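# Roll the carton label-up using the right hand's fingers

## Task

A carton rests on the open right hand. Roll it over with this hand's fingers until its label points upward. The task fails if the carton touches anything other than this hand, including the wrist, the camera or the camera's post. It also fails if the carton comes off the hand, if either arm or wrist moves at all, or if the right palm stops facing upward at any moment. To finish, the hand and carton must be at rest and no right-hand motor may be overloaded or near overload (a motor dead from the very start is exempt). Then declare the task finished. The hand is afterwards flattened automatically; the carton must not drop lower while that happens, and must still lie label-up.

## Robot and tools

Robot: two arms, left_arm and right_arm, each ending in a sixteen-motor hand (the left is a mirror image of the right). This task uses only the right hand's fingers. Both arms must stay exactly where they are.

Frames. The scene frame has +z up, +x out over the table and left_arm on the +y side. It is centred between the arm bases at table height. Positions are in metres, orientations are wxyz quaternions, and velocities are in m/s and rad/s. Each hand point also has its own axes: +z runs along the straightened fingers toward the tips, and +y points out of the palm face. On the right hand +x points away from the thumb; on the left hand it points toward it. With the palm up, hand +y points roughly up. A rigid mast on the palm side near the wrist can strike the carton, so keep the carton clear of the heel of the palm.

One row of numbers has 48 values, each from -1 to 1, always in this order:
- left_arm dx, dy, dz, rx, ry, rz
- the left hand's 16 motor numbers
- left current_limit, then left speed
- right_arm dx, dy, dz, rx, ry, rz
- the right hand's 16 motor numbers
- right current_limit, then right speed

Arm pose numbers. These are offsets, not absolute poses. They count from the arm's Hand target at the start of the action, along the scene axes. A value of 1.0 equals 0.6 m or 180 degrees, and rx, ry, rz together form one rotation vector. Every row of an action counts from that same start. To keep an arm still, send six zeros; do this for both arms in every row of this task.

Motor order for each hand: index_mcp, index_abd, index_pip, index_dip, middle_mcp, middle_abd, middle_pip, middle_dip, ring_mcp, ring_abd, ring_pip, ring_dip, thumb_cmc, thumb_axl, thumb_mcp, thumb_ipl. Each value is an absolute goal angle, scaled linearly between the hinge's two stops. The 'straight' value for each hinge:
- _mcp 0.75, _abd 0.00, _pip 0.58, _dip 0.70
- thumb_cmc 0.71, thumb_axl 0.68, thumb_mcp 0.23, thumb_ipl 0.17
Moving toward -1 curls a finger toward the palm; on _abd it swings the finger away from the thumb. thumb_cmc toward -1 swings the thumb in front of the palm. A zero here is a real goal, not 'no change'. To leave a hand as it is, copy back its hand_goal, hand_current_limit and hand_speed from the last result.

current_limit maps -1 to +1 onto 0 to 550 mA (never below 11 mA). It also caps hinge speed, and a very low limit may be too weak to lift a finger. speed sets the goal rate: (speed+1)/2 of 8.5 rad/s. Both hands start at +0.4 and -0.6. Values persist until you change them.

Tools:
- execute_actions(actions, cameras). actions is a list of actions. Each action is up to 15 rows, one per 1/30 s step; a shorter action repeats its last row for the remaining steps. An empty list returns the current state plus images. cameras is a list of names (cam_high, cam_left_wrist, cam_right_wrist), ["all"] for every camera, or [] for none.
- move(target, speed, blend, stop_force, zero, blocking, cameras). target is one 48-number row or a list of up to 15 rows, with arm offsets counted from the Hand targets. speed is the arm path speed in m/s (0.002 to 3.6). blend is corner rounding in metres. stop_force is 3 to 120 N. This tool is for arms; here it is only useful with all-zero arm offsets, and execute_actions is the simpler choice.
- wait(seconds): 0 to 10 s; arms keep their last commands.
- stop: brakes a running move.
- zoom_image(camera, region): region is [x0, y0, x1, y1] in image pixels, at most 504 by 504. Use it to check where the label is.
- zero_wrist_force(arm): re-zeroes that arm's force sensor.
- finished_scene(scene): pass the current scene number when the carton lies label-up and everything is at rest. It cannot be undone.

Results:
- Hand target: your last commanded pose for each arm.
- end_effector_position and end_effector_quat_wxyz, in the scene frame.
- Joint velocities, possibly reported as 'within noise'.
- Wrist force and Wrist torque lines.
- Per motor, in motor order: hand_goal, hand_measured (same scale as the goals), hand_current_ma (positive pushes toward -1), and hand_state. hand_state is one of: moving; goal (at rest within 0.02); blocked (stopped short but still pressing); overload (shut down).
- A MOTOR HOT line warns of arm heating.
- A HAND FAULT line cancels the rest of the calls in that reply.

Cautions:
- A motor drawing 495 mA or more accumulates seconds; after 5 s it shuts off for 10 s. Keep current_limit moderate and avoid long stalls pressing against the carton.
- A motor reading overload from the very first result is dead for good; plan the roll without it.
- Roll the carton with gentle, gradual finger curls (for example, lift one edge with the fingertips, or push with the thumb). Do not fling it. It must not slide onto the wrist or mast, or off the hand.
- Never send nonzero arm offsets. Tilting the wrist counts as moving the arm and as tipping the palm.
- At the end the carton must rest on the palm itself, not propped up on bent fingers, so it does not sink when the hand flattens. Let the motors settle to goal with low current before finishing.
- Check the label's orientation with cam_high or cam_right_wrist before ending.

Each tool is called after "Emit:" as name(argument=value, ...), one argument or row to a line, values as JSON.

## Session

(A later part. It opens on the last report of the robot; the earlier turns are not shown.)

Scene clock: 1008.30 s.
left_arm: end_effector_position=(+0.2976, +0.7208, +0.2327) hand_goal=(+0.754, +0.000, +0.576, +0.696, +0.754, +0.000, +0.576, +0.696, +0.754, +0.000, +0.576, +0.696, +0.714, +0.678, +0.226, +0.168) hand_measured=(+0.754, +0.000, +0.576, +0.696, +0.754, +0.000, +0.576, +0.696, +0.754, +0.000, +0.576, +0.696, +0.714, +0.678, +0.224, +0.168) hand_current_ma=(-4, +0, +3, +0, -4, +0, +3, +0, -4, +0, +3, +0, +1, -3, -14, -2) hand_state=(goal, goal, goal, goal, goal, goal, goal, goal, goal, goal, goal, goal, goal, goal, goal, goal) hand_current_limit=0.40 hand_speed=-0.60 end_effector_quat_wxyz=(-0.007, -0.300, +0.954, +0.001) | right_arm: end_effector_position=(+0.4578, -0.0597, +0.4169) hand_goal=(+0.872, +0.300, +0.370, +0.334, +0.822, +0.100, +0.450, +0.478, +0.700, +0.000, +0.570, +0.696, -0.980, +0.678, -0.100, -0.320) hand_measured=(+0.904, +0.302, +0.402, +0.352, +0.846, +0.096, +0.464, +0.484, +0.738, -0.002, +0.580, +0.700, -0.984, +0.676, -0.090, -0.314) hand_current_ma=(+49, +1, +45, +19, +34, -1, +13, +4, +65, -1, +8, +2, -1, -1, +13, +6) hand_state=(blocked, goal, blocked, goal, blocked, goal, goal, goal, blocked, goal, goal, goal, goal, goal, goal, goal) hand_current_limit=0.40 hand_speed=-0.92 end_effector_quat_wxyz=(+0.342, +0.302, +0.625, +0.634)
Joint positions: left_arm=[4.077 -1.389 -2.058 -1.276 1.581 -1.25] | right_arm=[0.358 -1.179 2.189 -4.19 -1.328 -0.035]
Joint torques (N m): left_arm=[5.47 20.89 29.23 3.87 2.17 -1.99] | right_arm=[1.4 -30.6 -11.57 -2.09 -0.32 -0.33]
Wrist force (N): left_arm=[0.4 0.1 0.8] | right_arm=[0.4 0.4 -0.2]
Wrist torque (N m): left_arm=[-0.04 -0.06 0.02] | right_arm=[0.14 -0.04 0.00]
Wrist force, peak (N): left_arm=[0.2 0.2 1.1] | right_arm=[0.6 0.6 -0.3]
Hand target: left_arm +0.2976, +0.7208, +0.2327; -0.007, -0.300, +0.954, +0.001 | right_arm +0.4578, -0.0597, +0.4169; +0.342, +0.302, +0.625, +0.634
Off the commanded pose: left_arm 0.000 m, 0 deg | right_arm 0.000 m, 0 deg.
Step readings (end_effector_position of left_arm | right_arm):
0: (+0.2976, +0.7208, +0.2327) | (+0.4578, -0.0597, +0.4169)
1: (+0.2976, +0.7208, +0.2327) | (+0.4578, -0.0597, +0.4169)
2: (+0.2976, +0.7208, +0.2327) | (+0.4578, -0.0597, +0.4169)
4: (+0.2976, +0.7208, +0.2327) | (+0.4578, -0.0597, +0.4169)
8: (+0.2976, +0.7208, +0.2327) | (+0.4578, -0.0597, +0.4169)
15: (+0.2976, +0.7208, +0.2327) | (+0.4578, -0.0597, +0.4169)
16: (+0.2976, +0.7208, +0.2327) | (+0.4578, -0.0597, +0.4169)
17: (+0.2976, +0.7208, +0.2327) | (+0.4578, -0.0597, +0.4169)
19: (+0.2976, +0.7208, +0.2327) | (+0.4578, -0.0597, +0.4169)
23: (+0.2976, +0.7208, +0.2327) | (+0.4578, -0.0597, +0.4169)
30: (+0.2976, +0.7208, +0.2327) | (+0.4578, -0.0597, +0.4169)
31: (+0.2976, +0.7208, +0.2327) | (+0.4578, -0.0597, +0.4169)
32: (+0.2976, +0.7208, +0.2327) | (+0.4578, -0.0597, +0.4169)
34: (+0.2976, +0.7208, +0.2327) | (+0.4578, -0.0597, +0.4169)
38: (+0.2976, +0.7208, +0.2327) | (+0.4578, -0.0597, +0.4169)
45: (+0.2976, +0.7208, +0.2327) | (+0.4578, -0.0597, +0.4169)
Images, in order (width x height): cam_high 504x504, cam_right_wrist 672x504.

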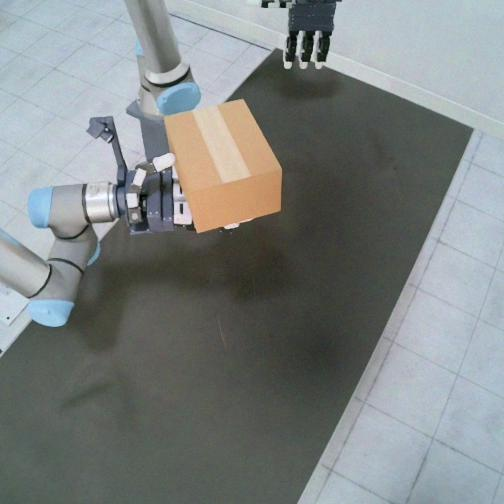

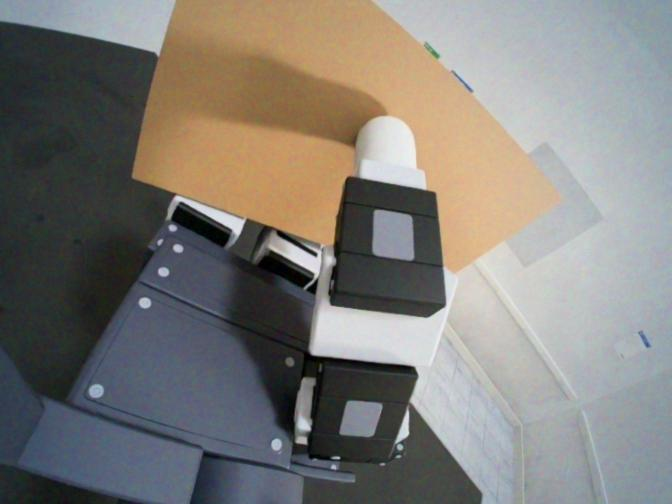

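Emit:
execute_actions(
  actions=[
    [[0,0,0,0,0,0,0.754,0,0.576,0.696,0.754,0,0.576,0.696,0.754,0,0.576,0.696,0.714,0.678,0.226,0.168,0.4,-0.6,0,0,0,0,0,0,0.936,0.3,0.27,0.152,0.86,0.1,0.39,0.37,0.68,0.0,0.57,0.696,-0.98,0.678,-0.1,-0.32,0.4,-0.92]],
    [[0,0,0,0,0,0,0.754,0,0.576,0.696,0.754,0,0.576,0.696,0.754,0,0.576,0.696,0.714,0.678,0.226,0.168,0.4,-0.6,0,0,0,0,0,0,0.98,0.3,0.168,-0.029,0.9,0.1,0.33,0.261,0.663,0.0,0.57,0.696,-0.98,0.678,-0.1,-0.32,0.4,-0.92]],
    [[0,0,0,0,0,0,0.754,0,0.576,0.696,0.754,0,0.576,0.696,0.754,0,0.576,0.696,0.714,0.678,0.226,0.168,0.4,-0.6,0,0,0,0,0,0,0.98,0.3,0.168,-0.029,0.9,0.1,0.33,0.261,0.663,0.0,0.57,0.696,-0.98,0.678,-0.1,-0.32,0.4,-0.92]],
  ],
  cameras=["cam_high","cam_right_wrist"],
)

Emit:
zoom_image(
  camera="cam_high",
  region=[110, 90, 290, 250],
)

Scene clock: 1023.50 s.
left_arm: end_effector_position=(+0.2976, +0.7208, +0.2327) hand_goal=(+0.754, +0.000, +0.576, +0.696, +0.754, +0.000, +0.576, +0.696, +0.754, +0.000, +0.576, +0.696, +0.714, +0.678, +0.226, +0.168) hand_measured=(+0.754, +0.000, +0.576, +0.696, +0.754, +0.000, +0.576, +0.696, +0.754, +0.000, +0.576, +0.696, +0.714, +0.678, +0.224, +0.168) hand_current_ma=(-4, +0, +3, +0, -4, +0, +3, +0, -4, +0, +3, +0, +1, -3, -14, -2) hand_state=(goal, goal, goal, goal, goal, goal, goal, goal, goal, goal, goal, goal, goal, goal, goal, goal) hand_current_limit=0.40 hand_speed=-0.60 end_effector_quat_wxyz=(-0.007, -0.300, +0.954, +0.001) | right_arm: end_effector_position=(+0.4578, -0.0597, +0.4169) hand_goal=(+0.980, +0.300, +0.168, -0.028, +0.900, +0.100, +0.330, +0.262, +0.664, +0.000, +0.570, +0.696, -0.980, +0.678, -0.100, -0.320) hand_measured=(+1.000, +0.302, +0.204, -0.002, +0.918, +0.098, +0.338, +0.266, +0.708, -0.002, +0.580, +0.700, -0.986, +0.674, -0.082, -0.312) hand_current_ma=(+23, +1, +56, +32, +19, -1, +5, +1, +82, -1, +9, +2, -4, -3, +30, +9) hand_state=(goal, goal, blocked, blocked, goal, goal, goal, goal, blocked, goal, goal, goal, goal, goal, goal, goal) hand_current_limit=0.40 hand_speed=-0.92 end_effector_quat_wxyz=(+0.342, +0.302, +0.625, +0.634)
Joint positions: left_arm=[4.077 -1.389 -2.058 -1.276 1.581 -1.25] | right_arm=[0.358 -1.179 2.189 -4.19 -1.328 -0.035]
Joint torques (N m): left_arm=[5.63 21.03 29.07 3.8 2.15 -2.17] | right_arm=[0.34 -31.23 -11.77 -1.74 -0.38 -0.44]
Wrist force (N): left_arm=[0.0 0.3 0.7] | right_arm=[0.4 0.1 -0.3]
Wrist torque (N m): left_arm=[-0.02 -0.01 -0.02] | right_arm=[0.11 -0.05 -0.02]
Wrist force, peak (N): left_arm=[0.0 0.4 1.0] | right_arm=[0.4 0.6 -0.4]
Hand target: left_arm +0.2976, +0.7208, +0.2327; -0.007, -0.300, +0.954, +0.001 | right_arm +0.4578, -0.0597, +0.4169; +0.342, +0.302, +0.625, +0.634
Off the commanded pose: left_arm 0.000 m, 0 deg | right_arm 0.000 m, 0 deg.
Step readings (end_effector_position of left_arm | right_arm):
0: (+0.2976, +0.7208, +0.2327) | (+0.4578, -0.0597, +0.4169)
1: (+0.2976, +0.7208, +0.2327) | (+0.4578, -0.0597, +0.4169)
2: (+0.2976, +0.7208, +0.2327) | (+0.4578, -0.0597, +0.4169)
4: (+0.2976, +0.7208, +0.2327) | (+0.4578, -0.0597, +0.4169)
8: (+0.2976, +0.7208, +0.2327) | (+0.4578, -0.0597, +0.4169)
15: (+0.2976, +0.7208, +0.2327) | (+0.4578, -0.0597, +0.4169)
16: (+0.2976, +0.7208, +0.2327) | (+0.4578, -0.0597, +0.4169)
17: (+0.2976, +0.7208, +0.2327) | (+0.4578, -0.0597, +0.4169)
19: (+0.2976, +0.7208, +0.2327) | (+0.4578, -0.0597, +0.4169)
23: (+0.2976, +0.7208, +0.2327) | (+0.4578, -0.0597, +0.4169)
30: (+0.2976, +0.7208, +0.2327) | (+0.4578, -0.0597, +0.4169)
31: (+0.2976, +0.7208, +0.2327) | (+0.4578, -0.0597, +0.4169)
32: (+0.2976, +0.7208, +0.2327) | (+0.4578, -0.0597, +0.4169)
34: (+0.2976, +0.7208, +0.2327) | (+0.4578, -0.0597, +0.4169)
38: (+0.2976, +0.7208, +0.2327) | (+0.4578, -0.0597, +0.4169)
45: (+0.2976, +0.7208, +0.2327) | (+0.4578, -0.0597, +0.4169)
Images, in order (width x height): cam_high 504x504, cam_right_wrist 672x504.

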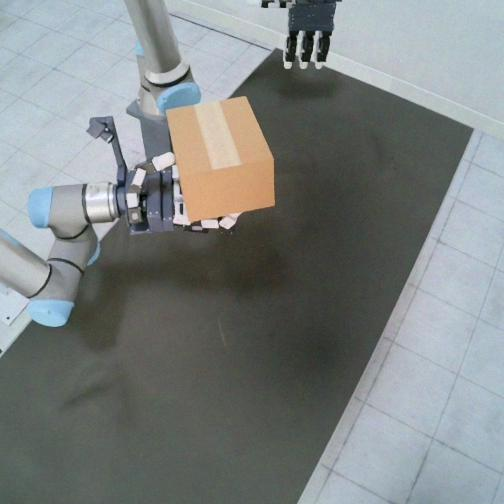

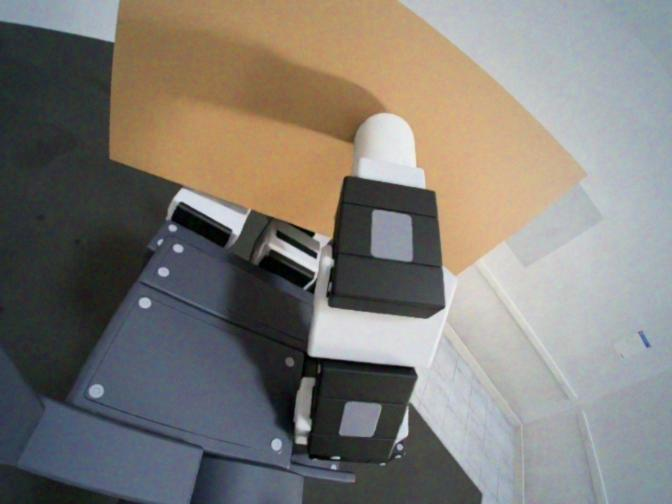

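Scaled by 2.800.

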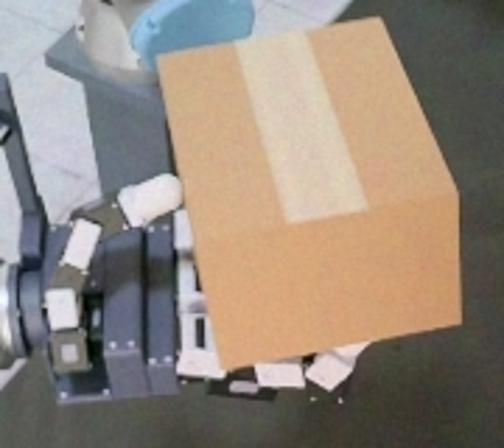

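Emit:
execute_actions(
  actions=[
    [[0,0,0,0,0,0,0.754,0,0.576,0.696,0.754,0,0.576,0.696,0.754,0,0.576,0.696,0.714,0.678,0.226,0.168,0.4,-0.6,0,0,0,0,0,0,0.98,0.3,0.4,0.4,0.9,0.1,0.33,0.261,0.663,0.0,0.57,0.696,-0.98,0.678,-0.1,-0.32,0.4,-0.88]],
    [[0,0,0,0,0,0,0.754,0,0.576,0.696,0.754,0,0.576,0.696,0.754,0,0.576,0.696,0.714,0.678,0.226,0.168,0.4,-0.6,0,0,0,0,0,0,0.98,0.3,0.6,0.696,0.9,0.1,0.33,0.261,0.663,0.0,0.57,0.696,-0.98,0.678,-0.1,-0.32,0.4,-0.88]],
    [[0,0,0,0,0,0,0.754,0,0.576,0.696,0.754,0,0.576,0.696,0.754,0,0.576,0.696,0.714,0.678,0.226,0.168,0.4,-0.6,0,0,0,0,0,0,0.98,0.3,0.6,0.696,0.9,0.1,0.33,0.261,0.663,0.0,0.57,0.696,-0.98,0.678,-0.1,-0.32,0.4,-0.88]],
    [[0,0,0,0,0,0,0.754,0,0.576,0.696,0.754,0,0.576,0.696,0.754,0,0.576,0.696,0.714,0.678,0.226,0.168,0.4,-0.6,0,0,0,0,0,0,0.73,0.3,0.57,0.696,0.9,0.1,0.33,0.261,0.663,0.0,0.57,0.696,-0.98,0.678,-0.1,-0.32,0.4,-0.92]],
    [[0,0,0,0,0,0,0.754,0,0.576,0.696,0.754,0,0.576,0.696,0.754,0,0.576,0.696,0.714,0.678,0.226,0.168,0.4,-0.6,0,0,0,0,0,0,0.73,0.3,0.57,0.696,0.9,0.1,0.33,0.261,0.663,0.0,0.57,0.696,-0.98,0.678,-0.1,-0.32,0.4,-0.92]],
  ],
  cameras=["cam_high","cam_right_wrist"],
)

Emit:
zoom_image(
  camera="cam_high",
  region=[110, 90, 290, 250],
)

Scene clock: 1048.47 s.
left_arm: end_effector_position=(+0.2976, +0.7208, +0.2327) hand_goal=(+0.754, +0.000, +0.576, +0.696, +0.754, +0.000, +0.576, +0.696, +0.754, +0.000, +0.576, +0.696, +0.714, +0.678, +0.226, +0.168) hand_measured=(+0.754, +0.000, +0.576, +0.696, +0.754, +0.000, +0.576, +0.696, +0.754, +0.000, +0.576, +0.696, +0.714, +0.678, +0.224, +0.168) hand_current_ma=(-4, +0, +3, +0, -4, +0, +3, +0, -4, +0, +3, +0, +1, -3, -14, -2) hand_state=(goal, goal, goal, goal, goal, goal, goal, goal, goal, goal, goal, goal, goal, goal, goal, goal) hand_current_limit=0.40 hand_speed=-0.60 end_effector_quat_wxyz=(-0.007, -0.300, +0.954, +0.001) | right_arm: end_effector_position=(+0.4578, -0.0597, +0.4169) hand_goal=(+0.730, +0.300, +0.570, +0.696, +0.900, +0.100, +0.330, +0.262, +0.664, +0.000, +0.570, +0.696, -0.980, +0.678, -0.100, -0.320) hand_measured=(+0.752, +0.298, +0.578, +0.694, +0.928, +0.098, +0.346, +0.268, +0.700, -0.002, +0.580, +0.700, -0.986, +0.674, -0.100, -0.320) hand_current_ma=(+30, +0, +5, -1, +41, -1, +14, +3, +62, +0, +9, +2, -4, -2, +0, +0) hand_state=(blocked, goal, goal, goal, blocked, goal, goal, goal, blocked, goal, goal, goal, goal, goal, goal, goal) hand_current_limit=0.40 hand_speed=-0.92 end_effector_quat_wxyz=(+0.342, +0.302, +0.625, +0.634)
Joint positions: left_arm=[4.077 -1.389 -2.058 -1.276 1.581 -1.25] | right_arm=[0.358 -1.179 2.189 -4.19 -1.328 -0.035]
Joint torques (N m): left_arm=[5.71 20.84 28.92 3.74 2.25 -1.92] | right_arm=[0.54 -30.75 -12.64 -1.15 -0.48 -0.47]
Wrist force (N): left_arm=[0.3 0.2 0.8] | right_arm=[0.1 0.4 -0.2]
Wrist torque (N m): left_arm=[-0.04 -0.04 0.01] | right_arm=[0.14 -0.01 -0.04]
Wrist force, peak (N): left_arm=[0.4 0.3 0.9] | right_arm=[0.5 0.7 -0.3]
Hand target: left_arm +0.2976, +0.7208, +0.2327; -0.007, -0.300, +0.954, +0.001 | right_arm +0.4578, -0.0597, +0.4169; +0.342, +0.302, +0.625, +0.634
Off the commanded pose: left_arm 0.000 m, 0 deg | right_arm 0.000 m, 0 deg.
Step readings (end_effector_position of left_arm | right_arm):
0: (+0.2976, +0.7208, +0.2327) | (+0.4578, -0.0597, +0.4169)
1: (+0.2976, +0.7208, +0.2327) | (+0.4578, -0.0597, +0.4169)
2: (+0.2976, +0.7208, +0.2327) | (+0.4578, -0.0597, +0.4169)
4: (+0.2976, +0.7208, +0.2327) | (+0.4578, -0.0597, +0.4169)
8: (+0.2976, +0.7208, +0.2327) | (+0.4578, -0.0597, +0.4169)
15: (+0.2976, +0.7208, +0.2327) | (+0.4578, -0.0597, +0.4169)
16: (+0.2976, +0.7208, +0.2327) | (+0.4578, -0.0597, +0.4169)
17: (+0.2976, +0.7208, +0.2327) | (+0.4578, -0.0597, +0.4169)
19: (+0.2976, +0.7208, +0.2327) | (+0.4578, -0.0597, +0.4169)
23: (+0.2976, +0.7208, +0.2327) | (+0.4578, -0.0597, +0.4169)
30: (+0.2976, +0.7208, +0.2327) | (+0.4578, -0.0597, +0.4169)
31: (+0.2976, +0.7208, +0.2327) | (+0.4578, -0.0597, +0.4169)
32: (+0.2976, +0.7208, +0.2327) | (+0.4578, -0.0597, +0.4169)
34: (+0.2976, +0.7208, +0.2327) | (+0.4578, -0.0597, +0.4169)
38: (+0.2976, +0.7208, +0.2327) | (+0.4578, -0.0597, +0.4169)
45: (+0.2976, +0.7208, +0.2327) | (+0.4578, -0.0597, +0.4169)
46: (+0.2976, +0.7208, +0.2327) | (+0.4578, -0.0597, +0.4169)
47: (+0.2976, +0.7208, +0.2327) | (+0.4578, -0.0597, +0.4169)
49: (+0.2976, +0.7208, +0.2327) | (+0.4578, -0.0597, +0.4169)
53: (+0.2976, +0.7208, +0.2327) | (+0.4578, -0.0597, +0.4169)
60: (+0.2976, +0.7208, +0.2327) | (+0.4578, -0.0597, +0.4169)
61: (+0.2976, +0.7208, +0.2327) | (+0.4578, -0.0597, +0.4169)
62: (+0.2976, +0.7208, +0.2327) | (+0.4578, -0.0597, +0.4169)
64: (+0.2976, +0.7208, +0.2327) | (+0.4578, -0.0597, +0.4169)
68: (+0.2976, +0.7208, +0.2327) | (+0.4578, -0.0597, +0.4169)
75: (+0.2976, +0.7208, +0.2327) | (+0.4578, -0.0597, +0.4169)
Images, in order (width x height): cam_high 504x504, cam_right_wrist 672x504.

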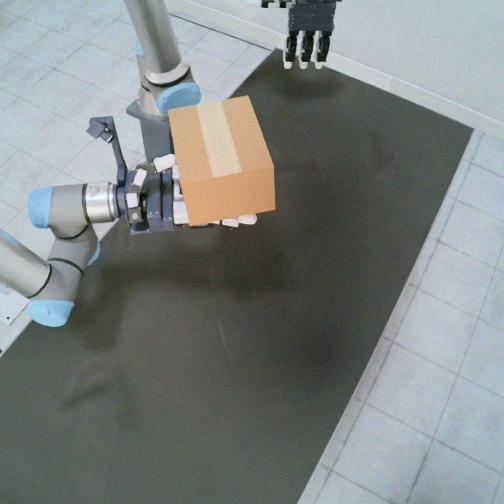

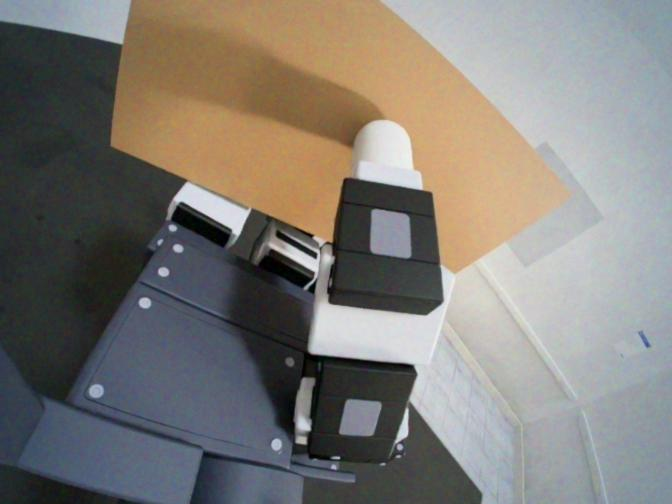

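Scaled by 2.800.

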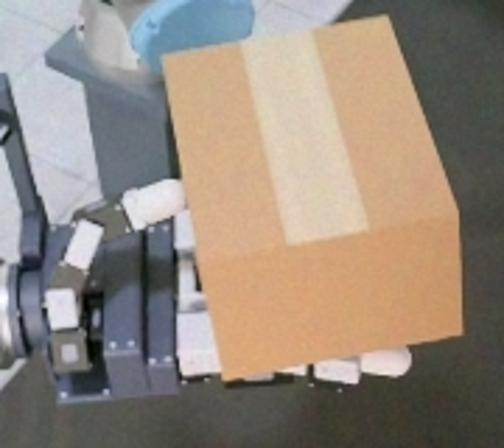

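Emit:
execute_actions(
  actions=[
    [[0,0,0,0,0,0,0.754,0,0.576,0.696,0.754,0,0.576,0.696,0.754,0,0.576,0.696,0.714,0.678,0.226,0.168,0.4,-0.6,0,0,0,0,0,0,0.73,0.3,0.57,0.696,0.9,0.1,0.6,0.6,0.663,0.0,0.57,0.696,-0.98,0.678,-0.1,-0.32,0.4,-0.9]],
    [[0,0,0,0,0,0,0.754,0,0.576,0.696,0.754,0,0.576,0.696,0.754,0,0.576,0.696,0.714,0.678,0.226,0.168,0.4,-0.6,0,0,0,0,0,0,0.73,0.3,0.57,0.696,0.84,0.1,0.6,0.696,0.663,0.0,0.57,0.696,-0.98,0.678,-0.1,-0.32,0.4,-0.9]],
    [[0,0,0,0,0,0,0.754,0,0.576,0.696,0.754,0,0.576,0.696,0.754,0,0.576,0.696,0.714,0.678,0.226,0.168,0.4,-0.6,0,0,0,0,0,0,0.73,0.3,0.57,0.696,0.73,0.1,0.57,0.696,0.70,0.0,0.57,0.696,-0.98,0.678,-0.1,-0.32,0.4,-0.93]],
    [[0,0,0,0,0,0,0.754,0,0.576,0.696,0.754,0,0.576,0.696,0.754,0,0.576,0.696,0.714,0.678,0.226,0.168,0.4,-0.6,0,0,0,0,0,0,0.73,0.3,0.57,0.696,0.73,0.1,0.57,0.696,0.73,0.0,0.57,0.696,-0.98,0.678,-0.1,-0.32,0.4,-0.93]],
  ],
  cameras=["cam_high","cam_right_wrist"],
)

Emit:
zoom_image(
  camera="cam_high",
  region=[110, 90, 290, 250],
)

Scene clock: 1064.03 s.
left_arm: end_effector_position=(+0.2976, +0.7208, +0.2327) hand_goal=(+0.754, +0.000, +0.576, +0.696, +0.754, +0.000, +0.576, +0.696, +0.754, +0.000, +0.576, +0.696, +0.714, +0.678, +0.226, +0.168) hand_measured=(+0.754, +0.000, +0.576, +0.696, +0.754, +0.000, +0.576, +0.696, +0.754, +0.000, +0.576, +0.696, +0.714, +0.678, +0.224, +0.168) hand_current_ma=(-4, +0, +3, +0, -4, +0, +3, +0, -4, +0, +3, +0, +1, -3, -14, -2) hand_state=(goal, goal, goal, goal, goal, goal, goal, goal, goal, goal, goal, goal, goal, goal, goal, goal) hand_current_limit=0.40 hand_speed=-0.60 end_effector_quat_wxyz=(-0.007, -0.300, +0.954, +0.001) | right_arm: end_effector_position=(+0.4578, -0.0597, +0.4169) hand_goal=(+0.730, +0.300, +0.570, +0.696, +0.730, +0.100, +0.570, +0.696, +0.730, +0.000, +0.570, +0.696, -0.980, +0.678, -0.100, -0.320) hand_measured=(+0.752, +0.298, +0.578, +0.696, +0.750, +0.098, +0.578, +0.696, +0.746, +0.000, +0.582, +0.700, -0.986, +0.674, -0.102, -0.322) hand_current_ma=(+30, +0, +4, +0, +25, -1, +5, +0, +19, +0, +9, +2, -4, -2, +0, -1) hand_state=(blocked, goal, goal, goal, blocked, goal, goal, goal, goal, goal, goal, goal, goal, goal, goal, goal) hand_current_limit=0.40 hand_speed=-0.93 end_effector_quat_wxyz=(+0.342, +0.302, +0.625, +0.634)
Joint positions: left_arm=[4.077 -1.389 -2.058 -1.276 1.581 -1.25] | right_arm=[0.358 -1.179 2.189 -4.19 -1.328 -0.035]
Joint torques (N m): left_arm=[5.49 21.49 28.75 3.66 2.21 -2.01] | right_arm=[1.04 -30.27 -12.18 -1.58 -0.56 -0.74]
Wrist force (N): left_arm=[0.0 0.2 0.7] | right_arm=[0.2 0.4 -0.3]
Wrist torque (N m): left_arm=[-0.03 -0.01 -0.02] | right_arm=[0.16 -0.02 -0.03]
Wrist force, peak (N): left_arm=[0.2 0.2 1.2] | right_arm=[0.4 0.6 -0.5]
Hand target: left_arm +0.2976, +0.7208, +0.2327; -0.007, -0.300, +0.954, +0.001 | right_arm +0.4578, -0.0597, +0.4169; +0.342, +0.302, +0.625, +0.634
Off the commanded pose: left_arm 0.000 m, 0 deg | right_arm 0.000 m, 0 deg.
Step readings (end_effector_position of left_arm | right_arm):
0: (+0.2976, +0.7208, +0.2327) | (+0.4578, -0.0597, +0.4169)
1: (+0.2976, +0.7208, +0.2327) | (+0.4578, -0.0597, +0.4169)
2: (+0.2976, +0.7208, +0.2327) | (+0.4578, -0.0597, +0.4169)
4: (+0.2976, +0.7208, +0.2327) | (+0.4578, -0.0597, +0.4169)
8: (+0.2976, +0.7208, +0.2327) | (+0.4578, -0.0597, +0.4169)
15: (+0.2976, +0.7208, +0.2327) | (+0.4578, -0.0597, +0.4169)
16: (+0.2976, +0.7208, +0.2327) | (+0.4578, -0.0597, +0.4169)
17: (+0.2976, +0.7208, +0.2327) | (+0.4578, -0.0597, +0.4169)
19: (+0.2976, +0.7208, +0.2327) | (+0.4578, -0.0597, +0.4169)
23: (+0.2976, +0.7208, +0.2327) | (+0.4578, -0.0597, +0.4169)
30: (+0.2976, +0.7208, +0.2327) | (+0.4578, -0.0597, +0.4169)
31: (+0.2976, +0.7208, +0.2327) | (+0.4578, -0.0597, +0.4169)
32: (+0.2976, +0.7208, +0.2327) | (+0.4578, -0.0597, +0.4169)
34: (+0.2976, +0.7208, +0.2327) | (+0.4578, -0.0597, +0.4169)
38: (+0.2976, +0.7208, +0.2327) | (+0.4578, -0.0597, +0.4169)
45: (+0.2976, +0.7208, +0.2327) | (+0.4578, -0.0597, +0.4169)
46: (+0.2976, +0.7208, +0.2327) | (+0.4578, -0.0597, +0.4169)
47: (+0.2976, +0.7208, +0.2327) | (+0.4578, -0.0597, +0.4169)
49: (+0.2976, +0.7208, +0.2327) | (+0.4578, -0.0597, +0.4169)
53: (+0.2976, +0.7208, +0.2327) | (+0.4578, -0.0597, +0.4169)
60: (+0.2976, +0.7208, +0.2327) | (+0.4578, -0.0597, +0.4169)
Images, in order (width x height): cam_high 504x504, cam_right_wrist 672x504.

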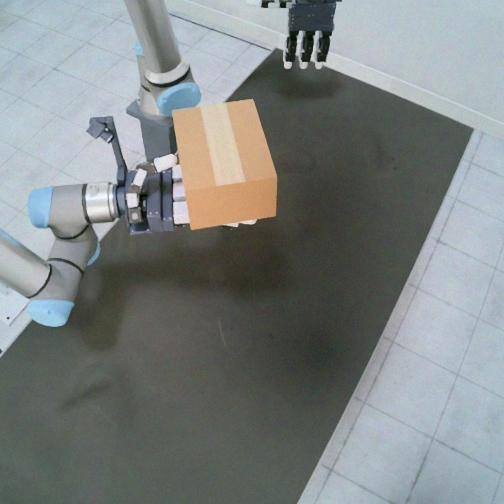

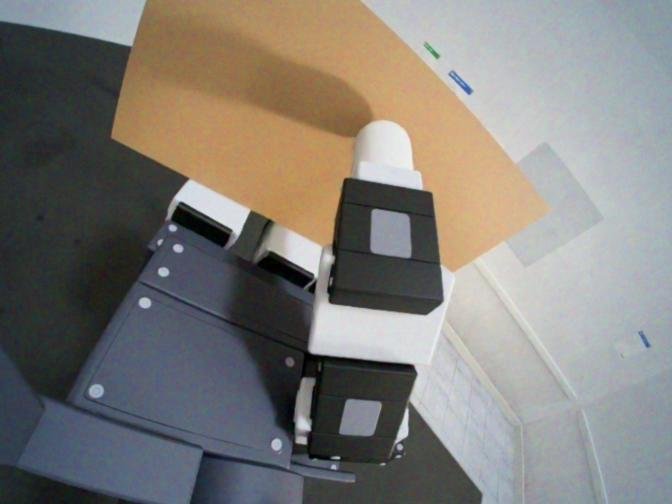

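Scaled by 2.800.

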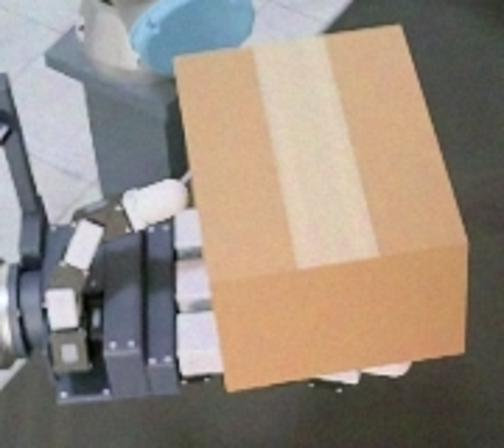

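Emit:
execute_actions(
  actions=[
    [[0,0,0,0,0,0,0.754,0,0.576,0.696,0.754,0,0.576,0.696,0.754,0,0.576,0.696,0.714,0.678,0.226,0.168,0.4,-0.6,0,0,0,0,0,0,0.73,0.3,0.57,0.696,0.73,0.1,0.68,0.696,0.73,0.0,0.57,0.696,-0.9,0.678,0.226,0.168,0.4,-0.9]],
    [[0,0,0,0,0,0,0.754,0,0.576,0.696,0.754,0,0.576,0.696,0.754,0,0.576,0.696,0.714,0.678,0.226,0.168,0.4,-0.6,0,0,0,0,0,0,0.73,0.3,0.57,0.696,0.73,0.25,0.68,0.696,0.73,0.0,0.57,0.696,-0.571,0.678,0.226,0.168,0.4,-0.88]],
    [[0,0,0,0,0,0,0.754,0,0.576,0.696,0.754,0,0.576,0.696,0.754,0,0.576,0.696,0.714,0.678,0.226,0.168,0.4,-0.6,0,0,0,0,0,0,0.73,0.3,0.57,0.696,0.73,0.25,0.57,0.696,0.73,0.0,0.57,0.696,-0.571,0.678,0.226,0.168,0.4,-0.92]],
  ],
  cameras=["cam_high","cam_right_wrist"],
)

Emit:
zoom_image(
  camera="cam_high",
  region=[110, 90, 290, 250],
)

Scene clock: 1098.83 s.
left_arm: end_effector_position=(+0.2976, +0.7208, +0.2327) hand_goal=(+0.754, +0.000, +0.576, +0.696, +0.754, +0.000, +0.576, +0.696, +0.754, +0.000, +0.576, +0.696, +0.714, +0.678, +0.226, +0.168) hand_measured=(+0.754, +0.000, +0.576, +0.696, +0.754, +0.000, +0.576, +0.696, +0.754, +0.000, +0.576, +0.696, +0.714, +0.678, +0.224, +0.168) hand_current_ma=(-4, +0, +3, +0, -4, +0, +3, +0, -4, +0, +3, +0, +1, -3, -14, -2) hand_state=(goal, goal, goal, goal, goal, goal, goal, goal, goal, goal, goal, goal, goal, goal, goal, goal) hand_current_limit=0.40 hand_speed=-0.60 end_effector_quat_wxyz=(-0.007, -0.300, +0.954, +0.001) | right_arm: end_effector_position=(+0.4578, -0.0597, +0.4169) hand_goal=(+0.730, +0.300, +0.570, +0.696, +0.730, +0.250, +0.570, +0.696, +0.730, +0.000, +0.570, +0.696, -0.570, +0.678, +0.226, +0.168) hand_measured=(+0.752, +0.298, +0.578, +0.696, +0.750, +0.246, +0.584, +0.696, +0.750, +0.000, +0.580, +0.700, -0.572, +0.676, +0.224, +0.166) hand_current_ma=(+30, +0, +4, +0, +25, -1, +14, +0, +26, +0, +9, +2, -1, -1, -1, -1) hand_state=(blocked, goal, goal, goal, blocked, goal, goal, goal, blocked, goal, goal, goal, goal, goal, goal, goal) hand_current_limit=0.40 hand_speed=-0.92 end_effector_quat_wxyz=(+0.342, +0.302, +0.625, +0.634)
Joint positions: left_arm=[4.077 -1.389 -2.058 -1.276 1.581 -1.25] | right_arm=[0.358 -1.179 2.189 -4.19 -1.328 -0.035]
Joint torques (N m): left_arm=[5.49 20.56 28.6 3.6 2.22 -1.99] | right_arm=[1.58 -29.68 -12.94 -3.15 -0.4 -0.93]
Wrist force (N): left_arm=[0.0 0.2 0.8] | right_arm=[0.3 0.5 -0.3]
Wrist torque (N m): left_arm=[-0.04 0.00 -0.02] | right_arm=[0.15 -0.04 0.00]
Wrist force, peak (N): left_arm=[0.4 0.1 1.0] | right_arm=[0.6 0.6 -0.3]
Hand target: left_arm +0.2976, +0.7208, +0.2327; -0.007, -0.300, +0.954, +0.001 | right_arm +0.4578, -0.0597, +0.4169; +0.342, +0.302, +0.625, +0.634
Off the commanded pose: left_arm 0.000 m, 0 deg | right_arm 0.000 m, 0 deg.
Step readings (end_effector_position of left_arm | right_arm):
0: (+0.2976, +0.7208, +0.2327) | (+0.4578, -0.0597, +0.4169)
1: (+0.2976, +0.7208, +0.2327) | (+0.4578, -0.0597, +0.4169)
2: (+0.2976, +0.7208, +0.2327) | (+0.4578, -0.0597, +0.4169)
4: (+0.2976, +0.7208, +0.2327) | (+0.4578, -0.0597, +0.4169)
8: (+0.2976, +0.7208, +0.2327) | (+0.4578, -0.0597, +0.4169)
15: (+0.2976, +0.7208, +0.2327) | (+0.4578, -0.0597, +0.4169)
16: (+0.2976, +0.7208, +0.2327) | (+0.4578, -0.0597, +0.4169)
17: (+0.2976, +0.7208, +0.2327) | (+0.4578, -0.0597, +0.4169)
19: (+0.2976, +0.7208, +0.2327) | (+0.4578, -0.0597, +0.4169)
23: (+0.2976, +0.7208, +0.2327) | (+0.4578, -0.0597, +0.4169)
30: (+0.2976, +0.7208, +0.2327) | (+0.4578, -0.0597, +0.4169)
31: (+0.2976, +0.7208, +0.2327) | (+0.4578, -0.0597, +0.4169)
32: (+0.2976, +0.7208, +0.2327) | (+0.4578, -0.0597, +0.4169)
34: (+0.2976, +0.7208, +0.2327) | (+0.4578, -0.0597, +0.4169)
38: (+0.2976, +0.7208, +0.2327) | (+0.4578, -0.0597, +0.4169)
45: (+0.2976, +0.7208, +0.2327) | (+0.4578, -0.0597, +0.4169)
Images, in order (width x height): cam_high 504x504, cam_right_wrist 672x504.

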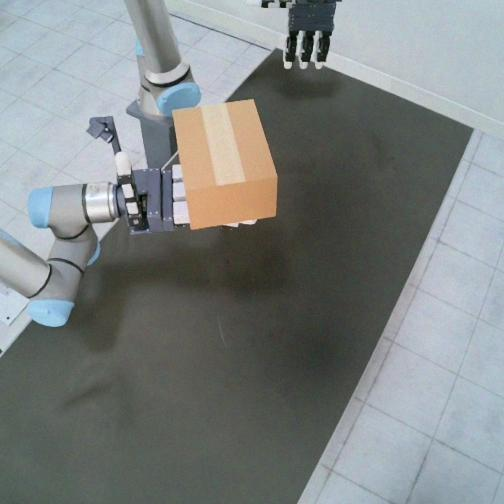

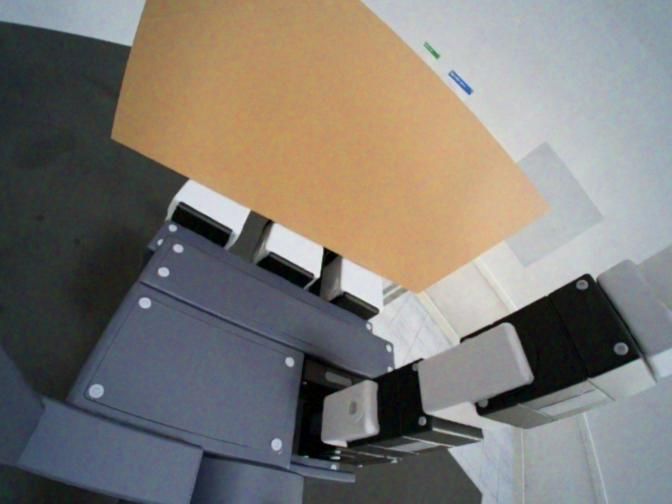

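Scaled by 2.800.

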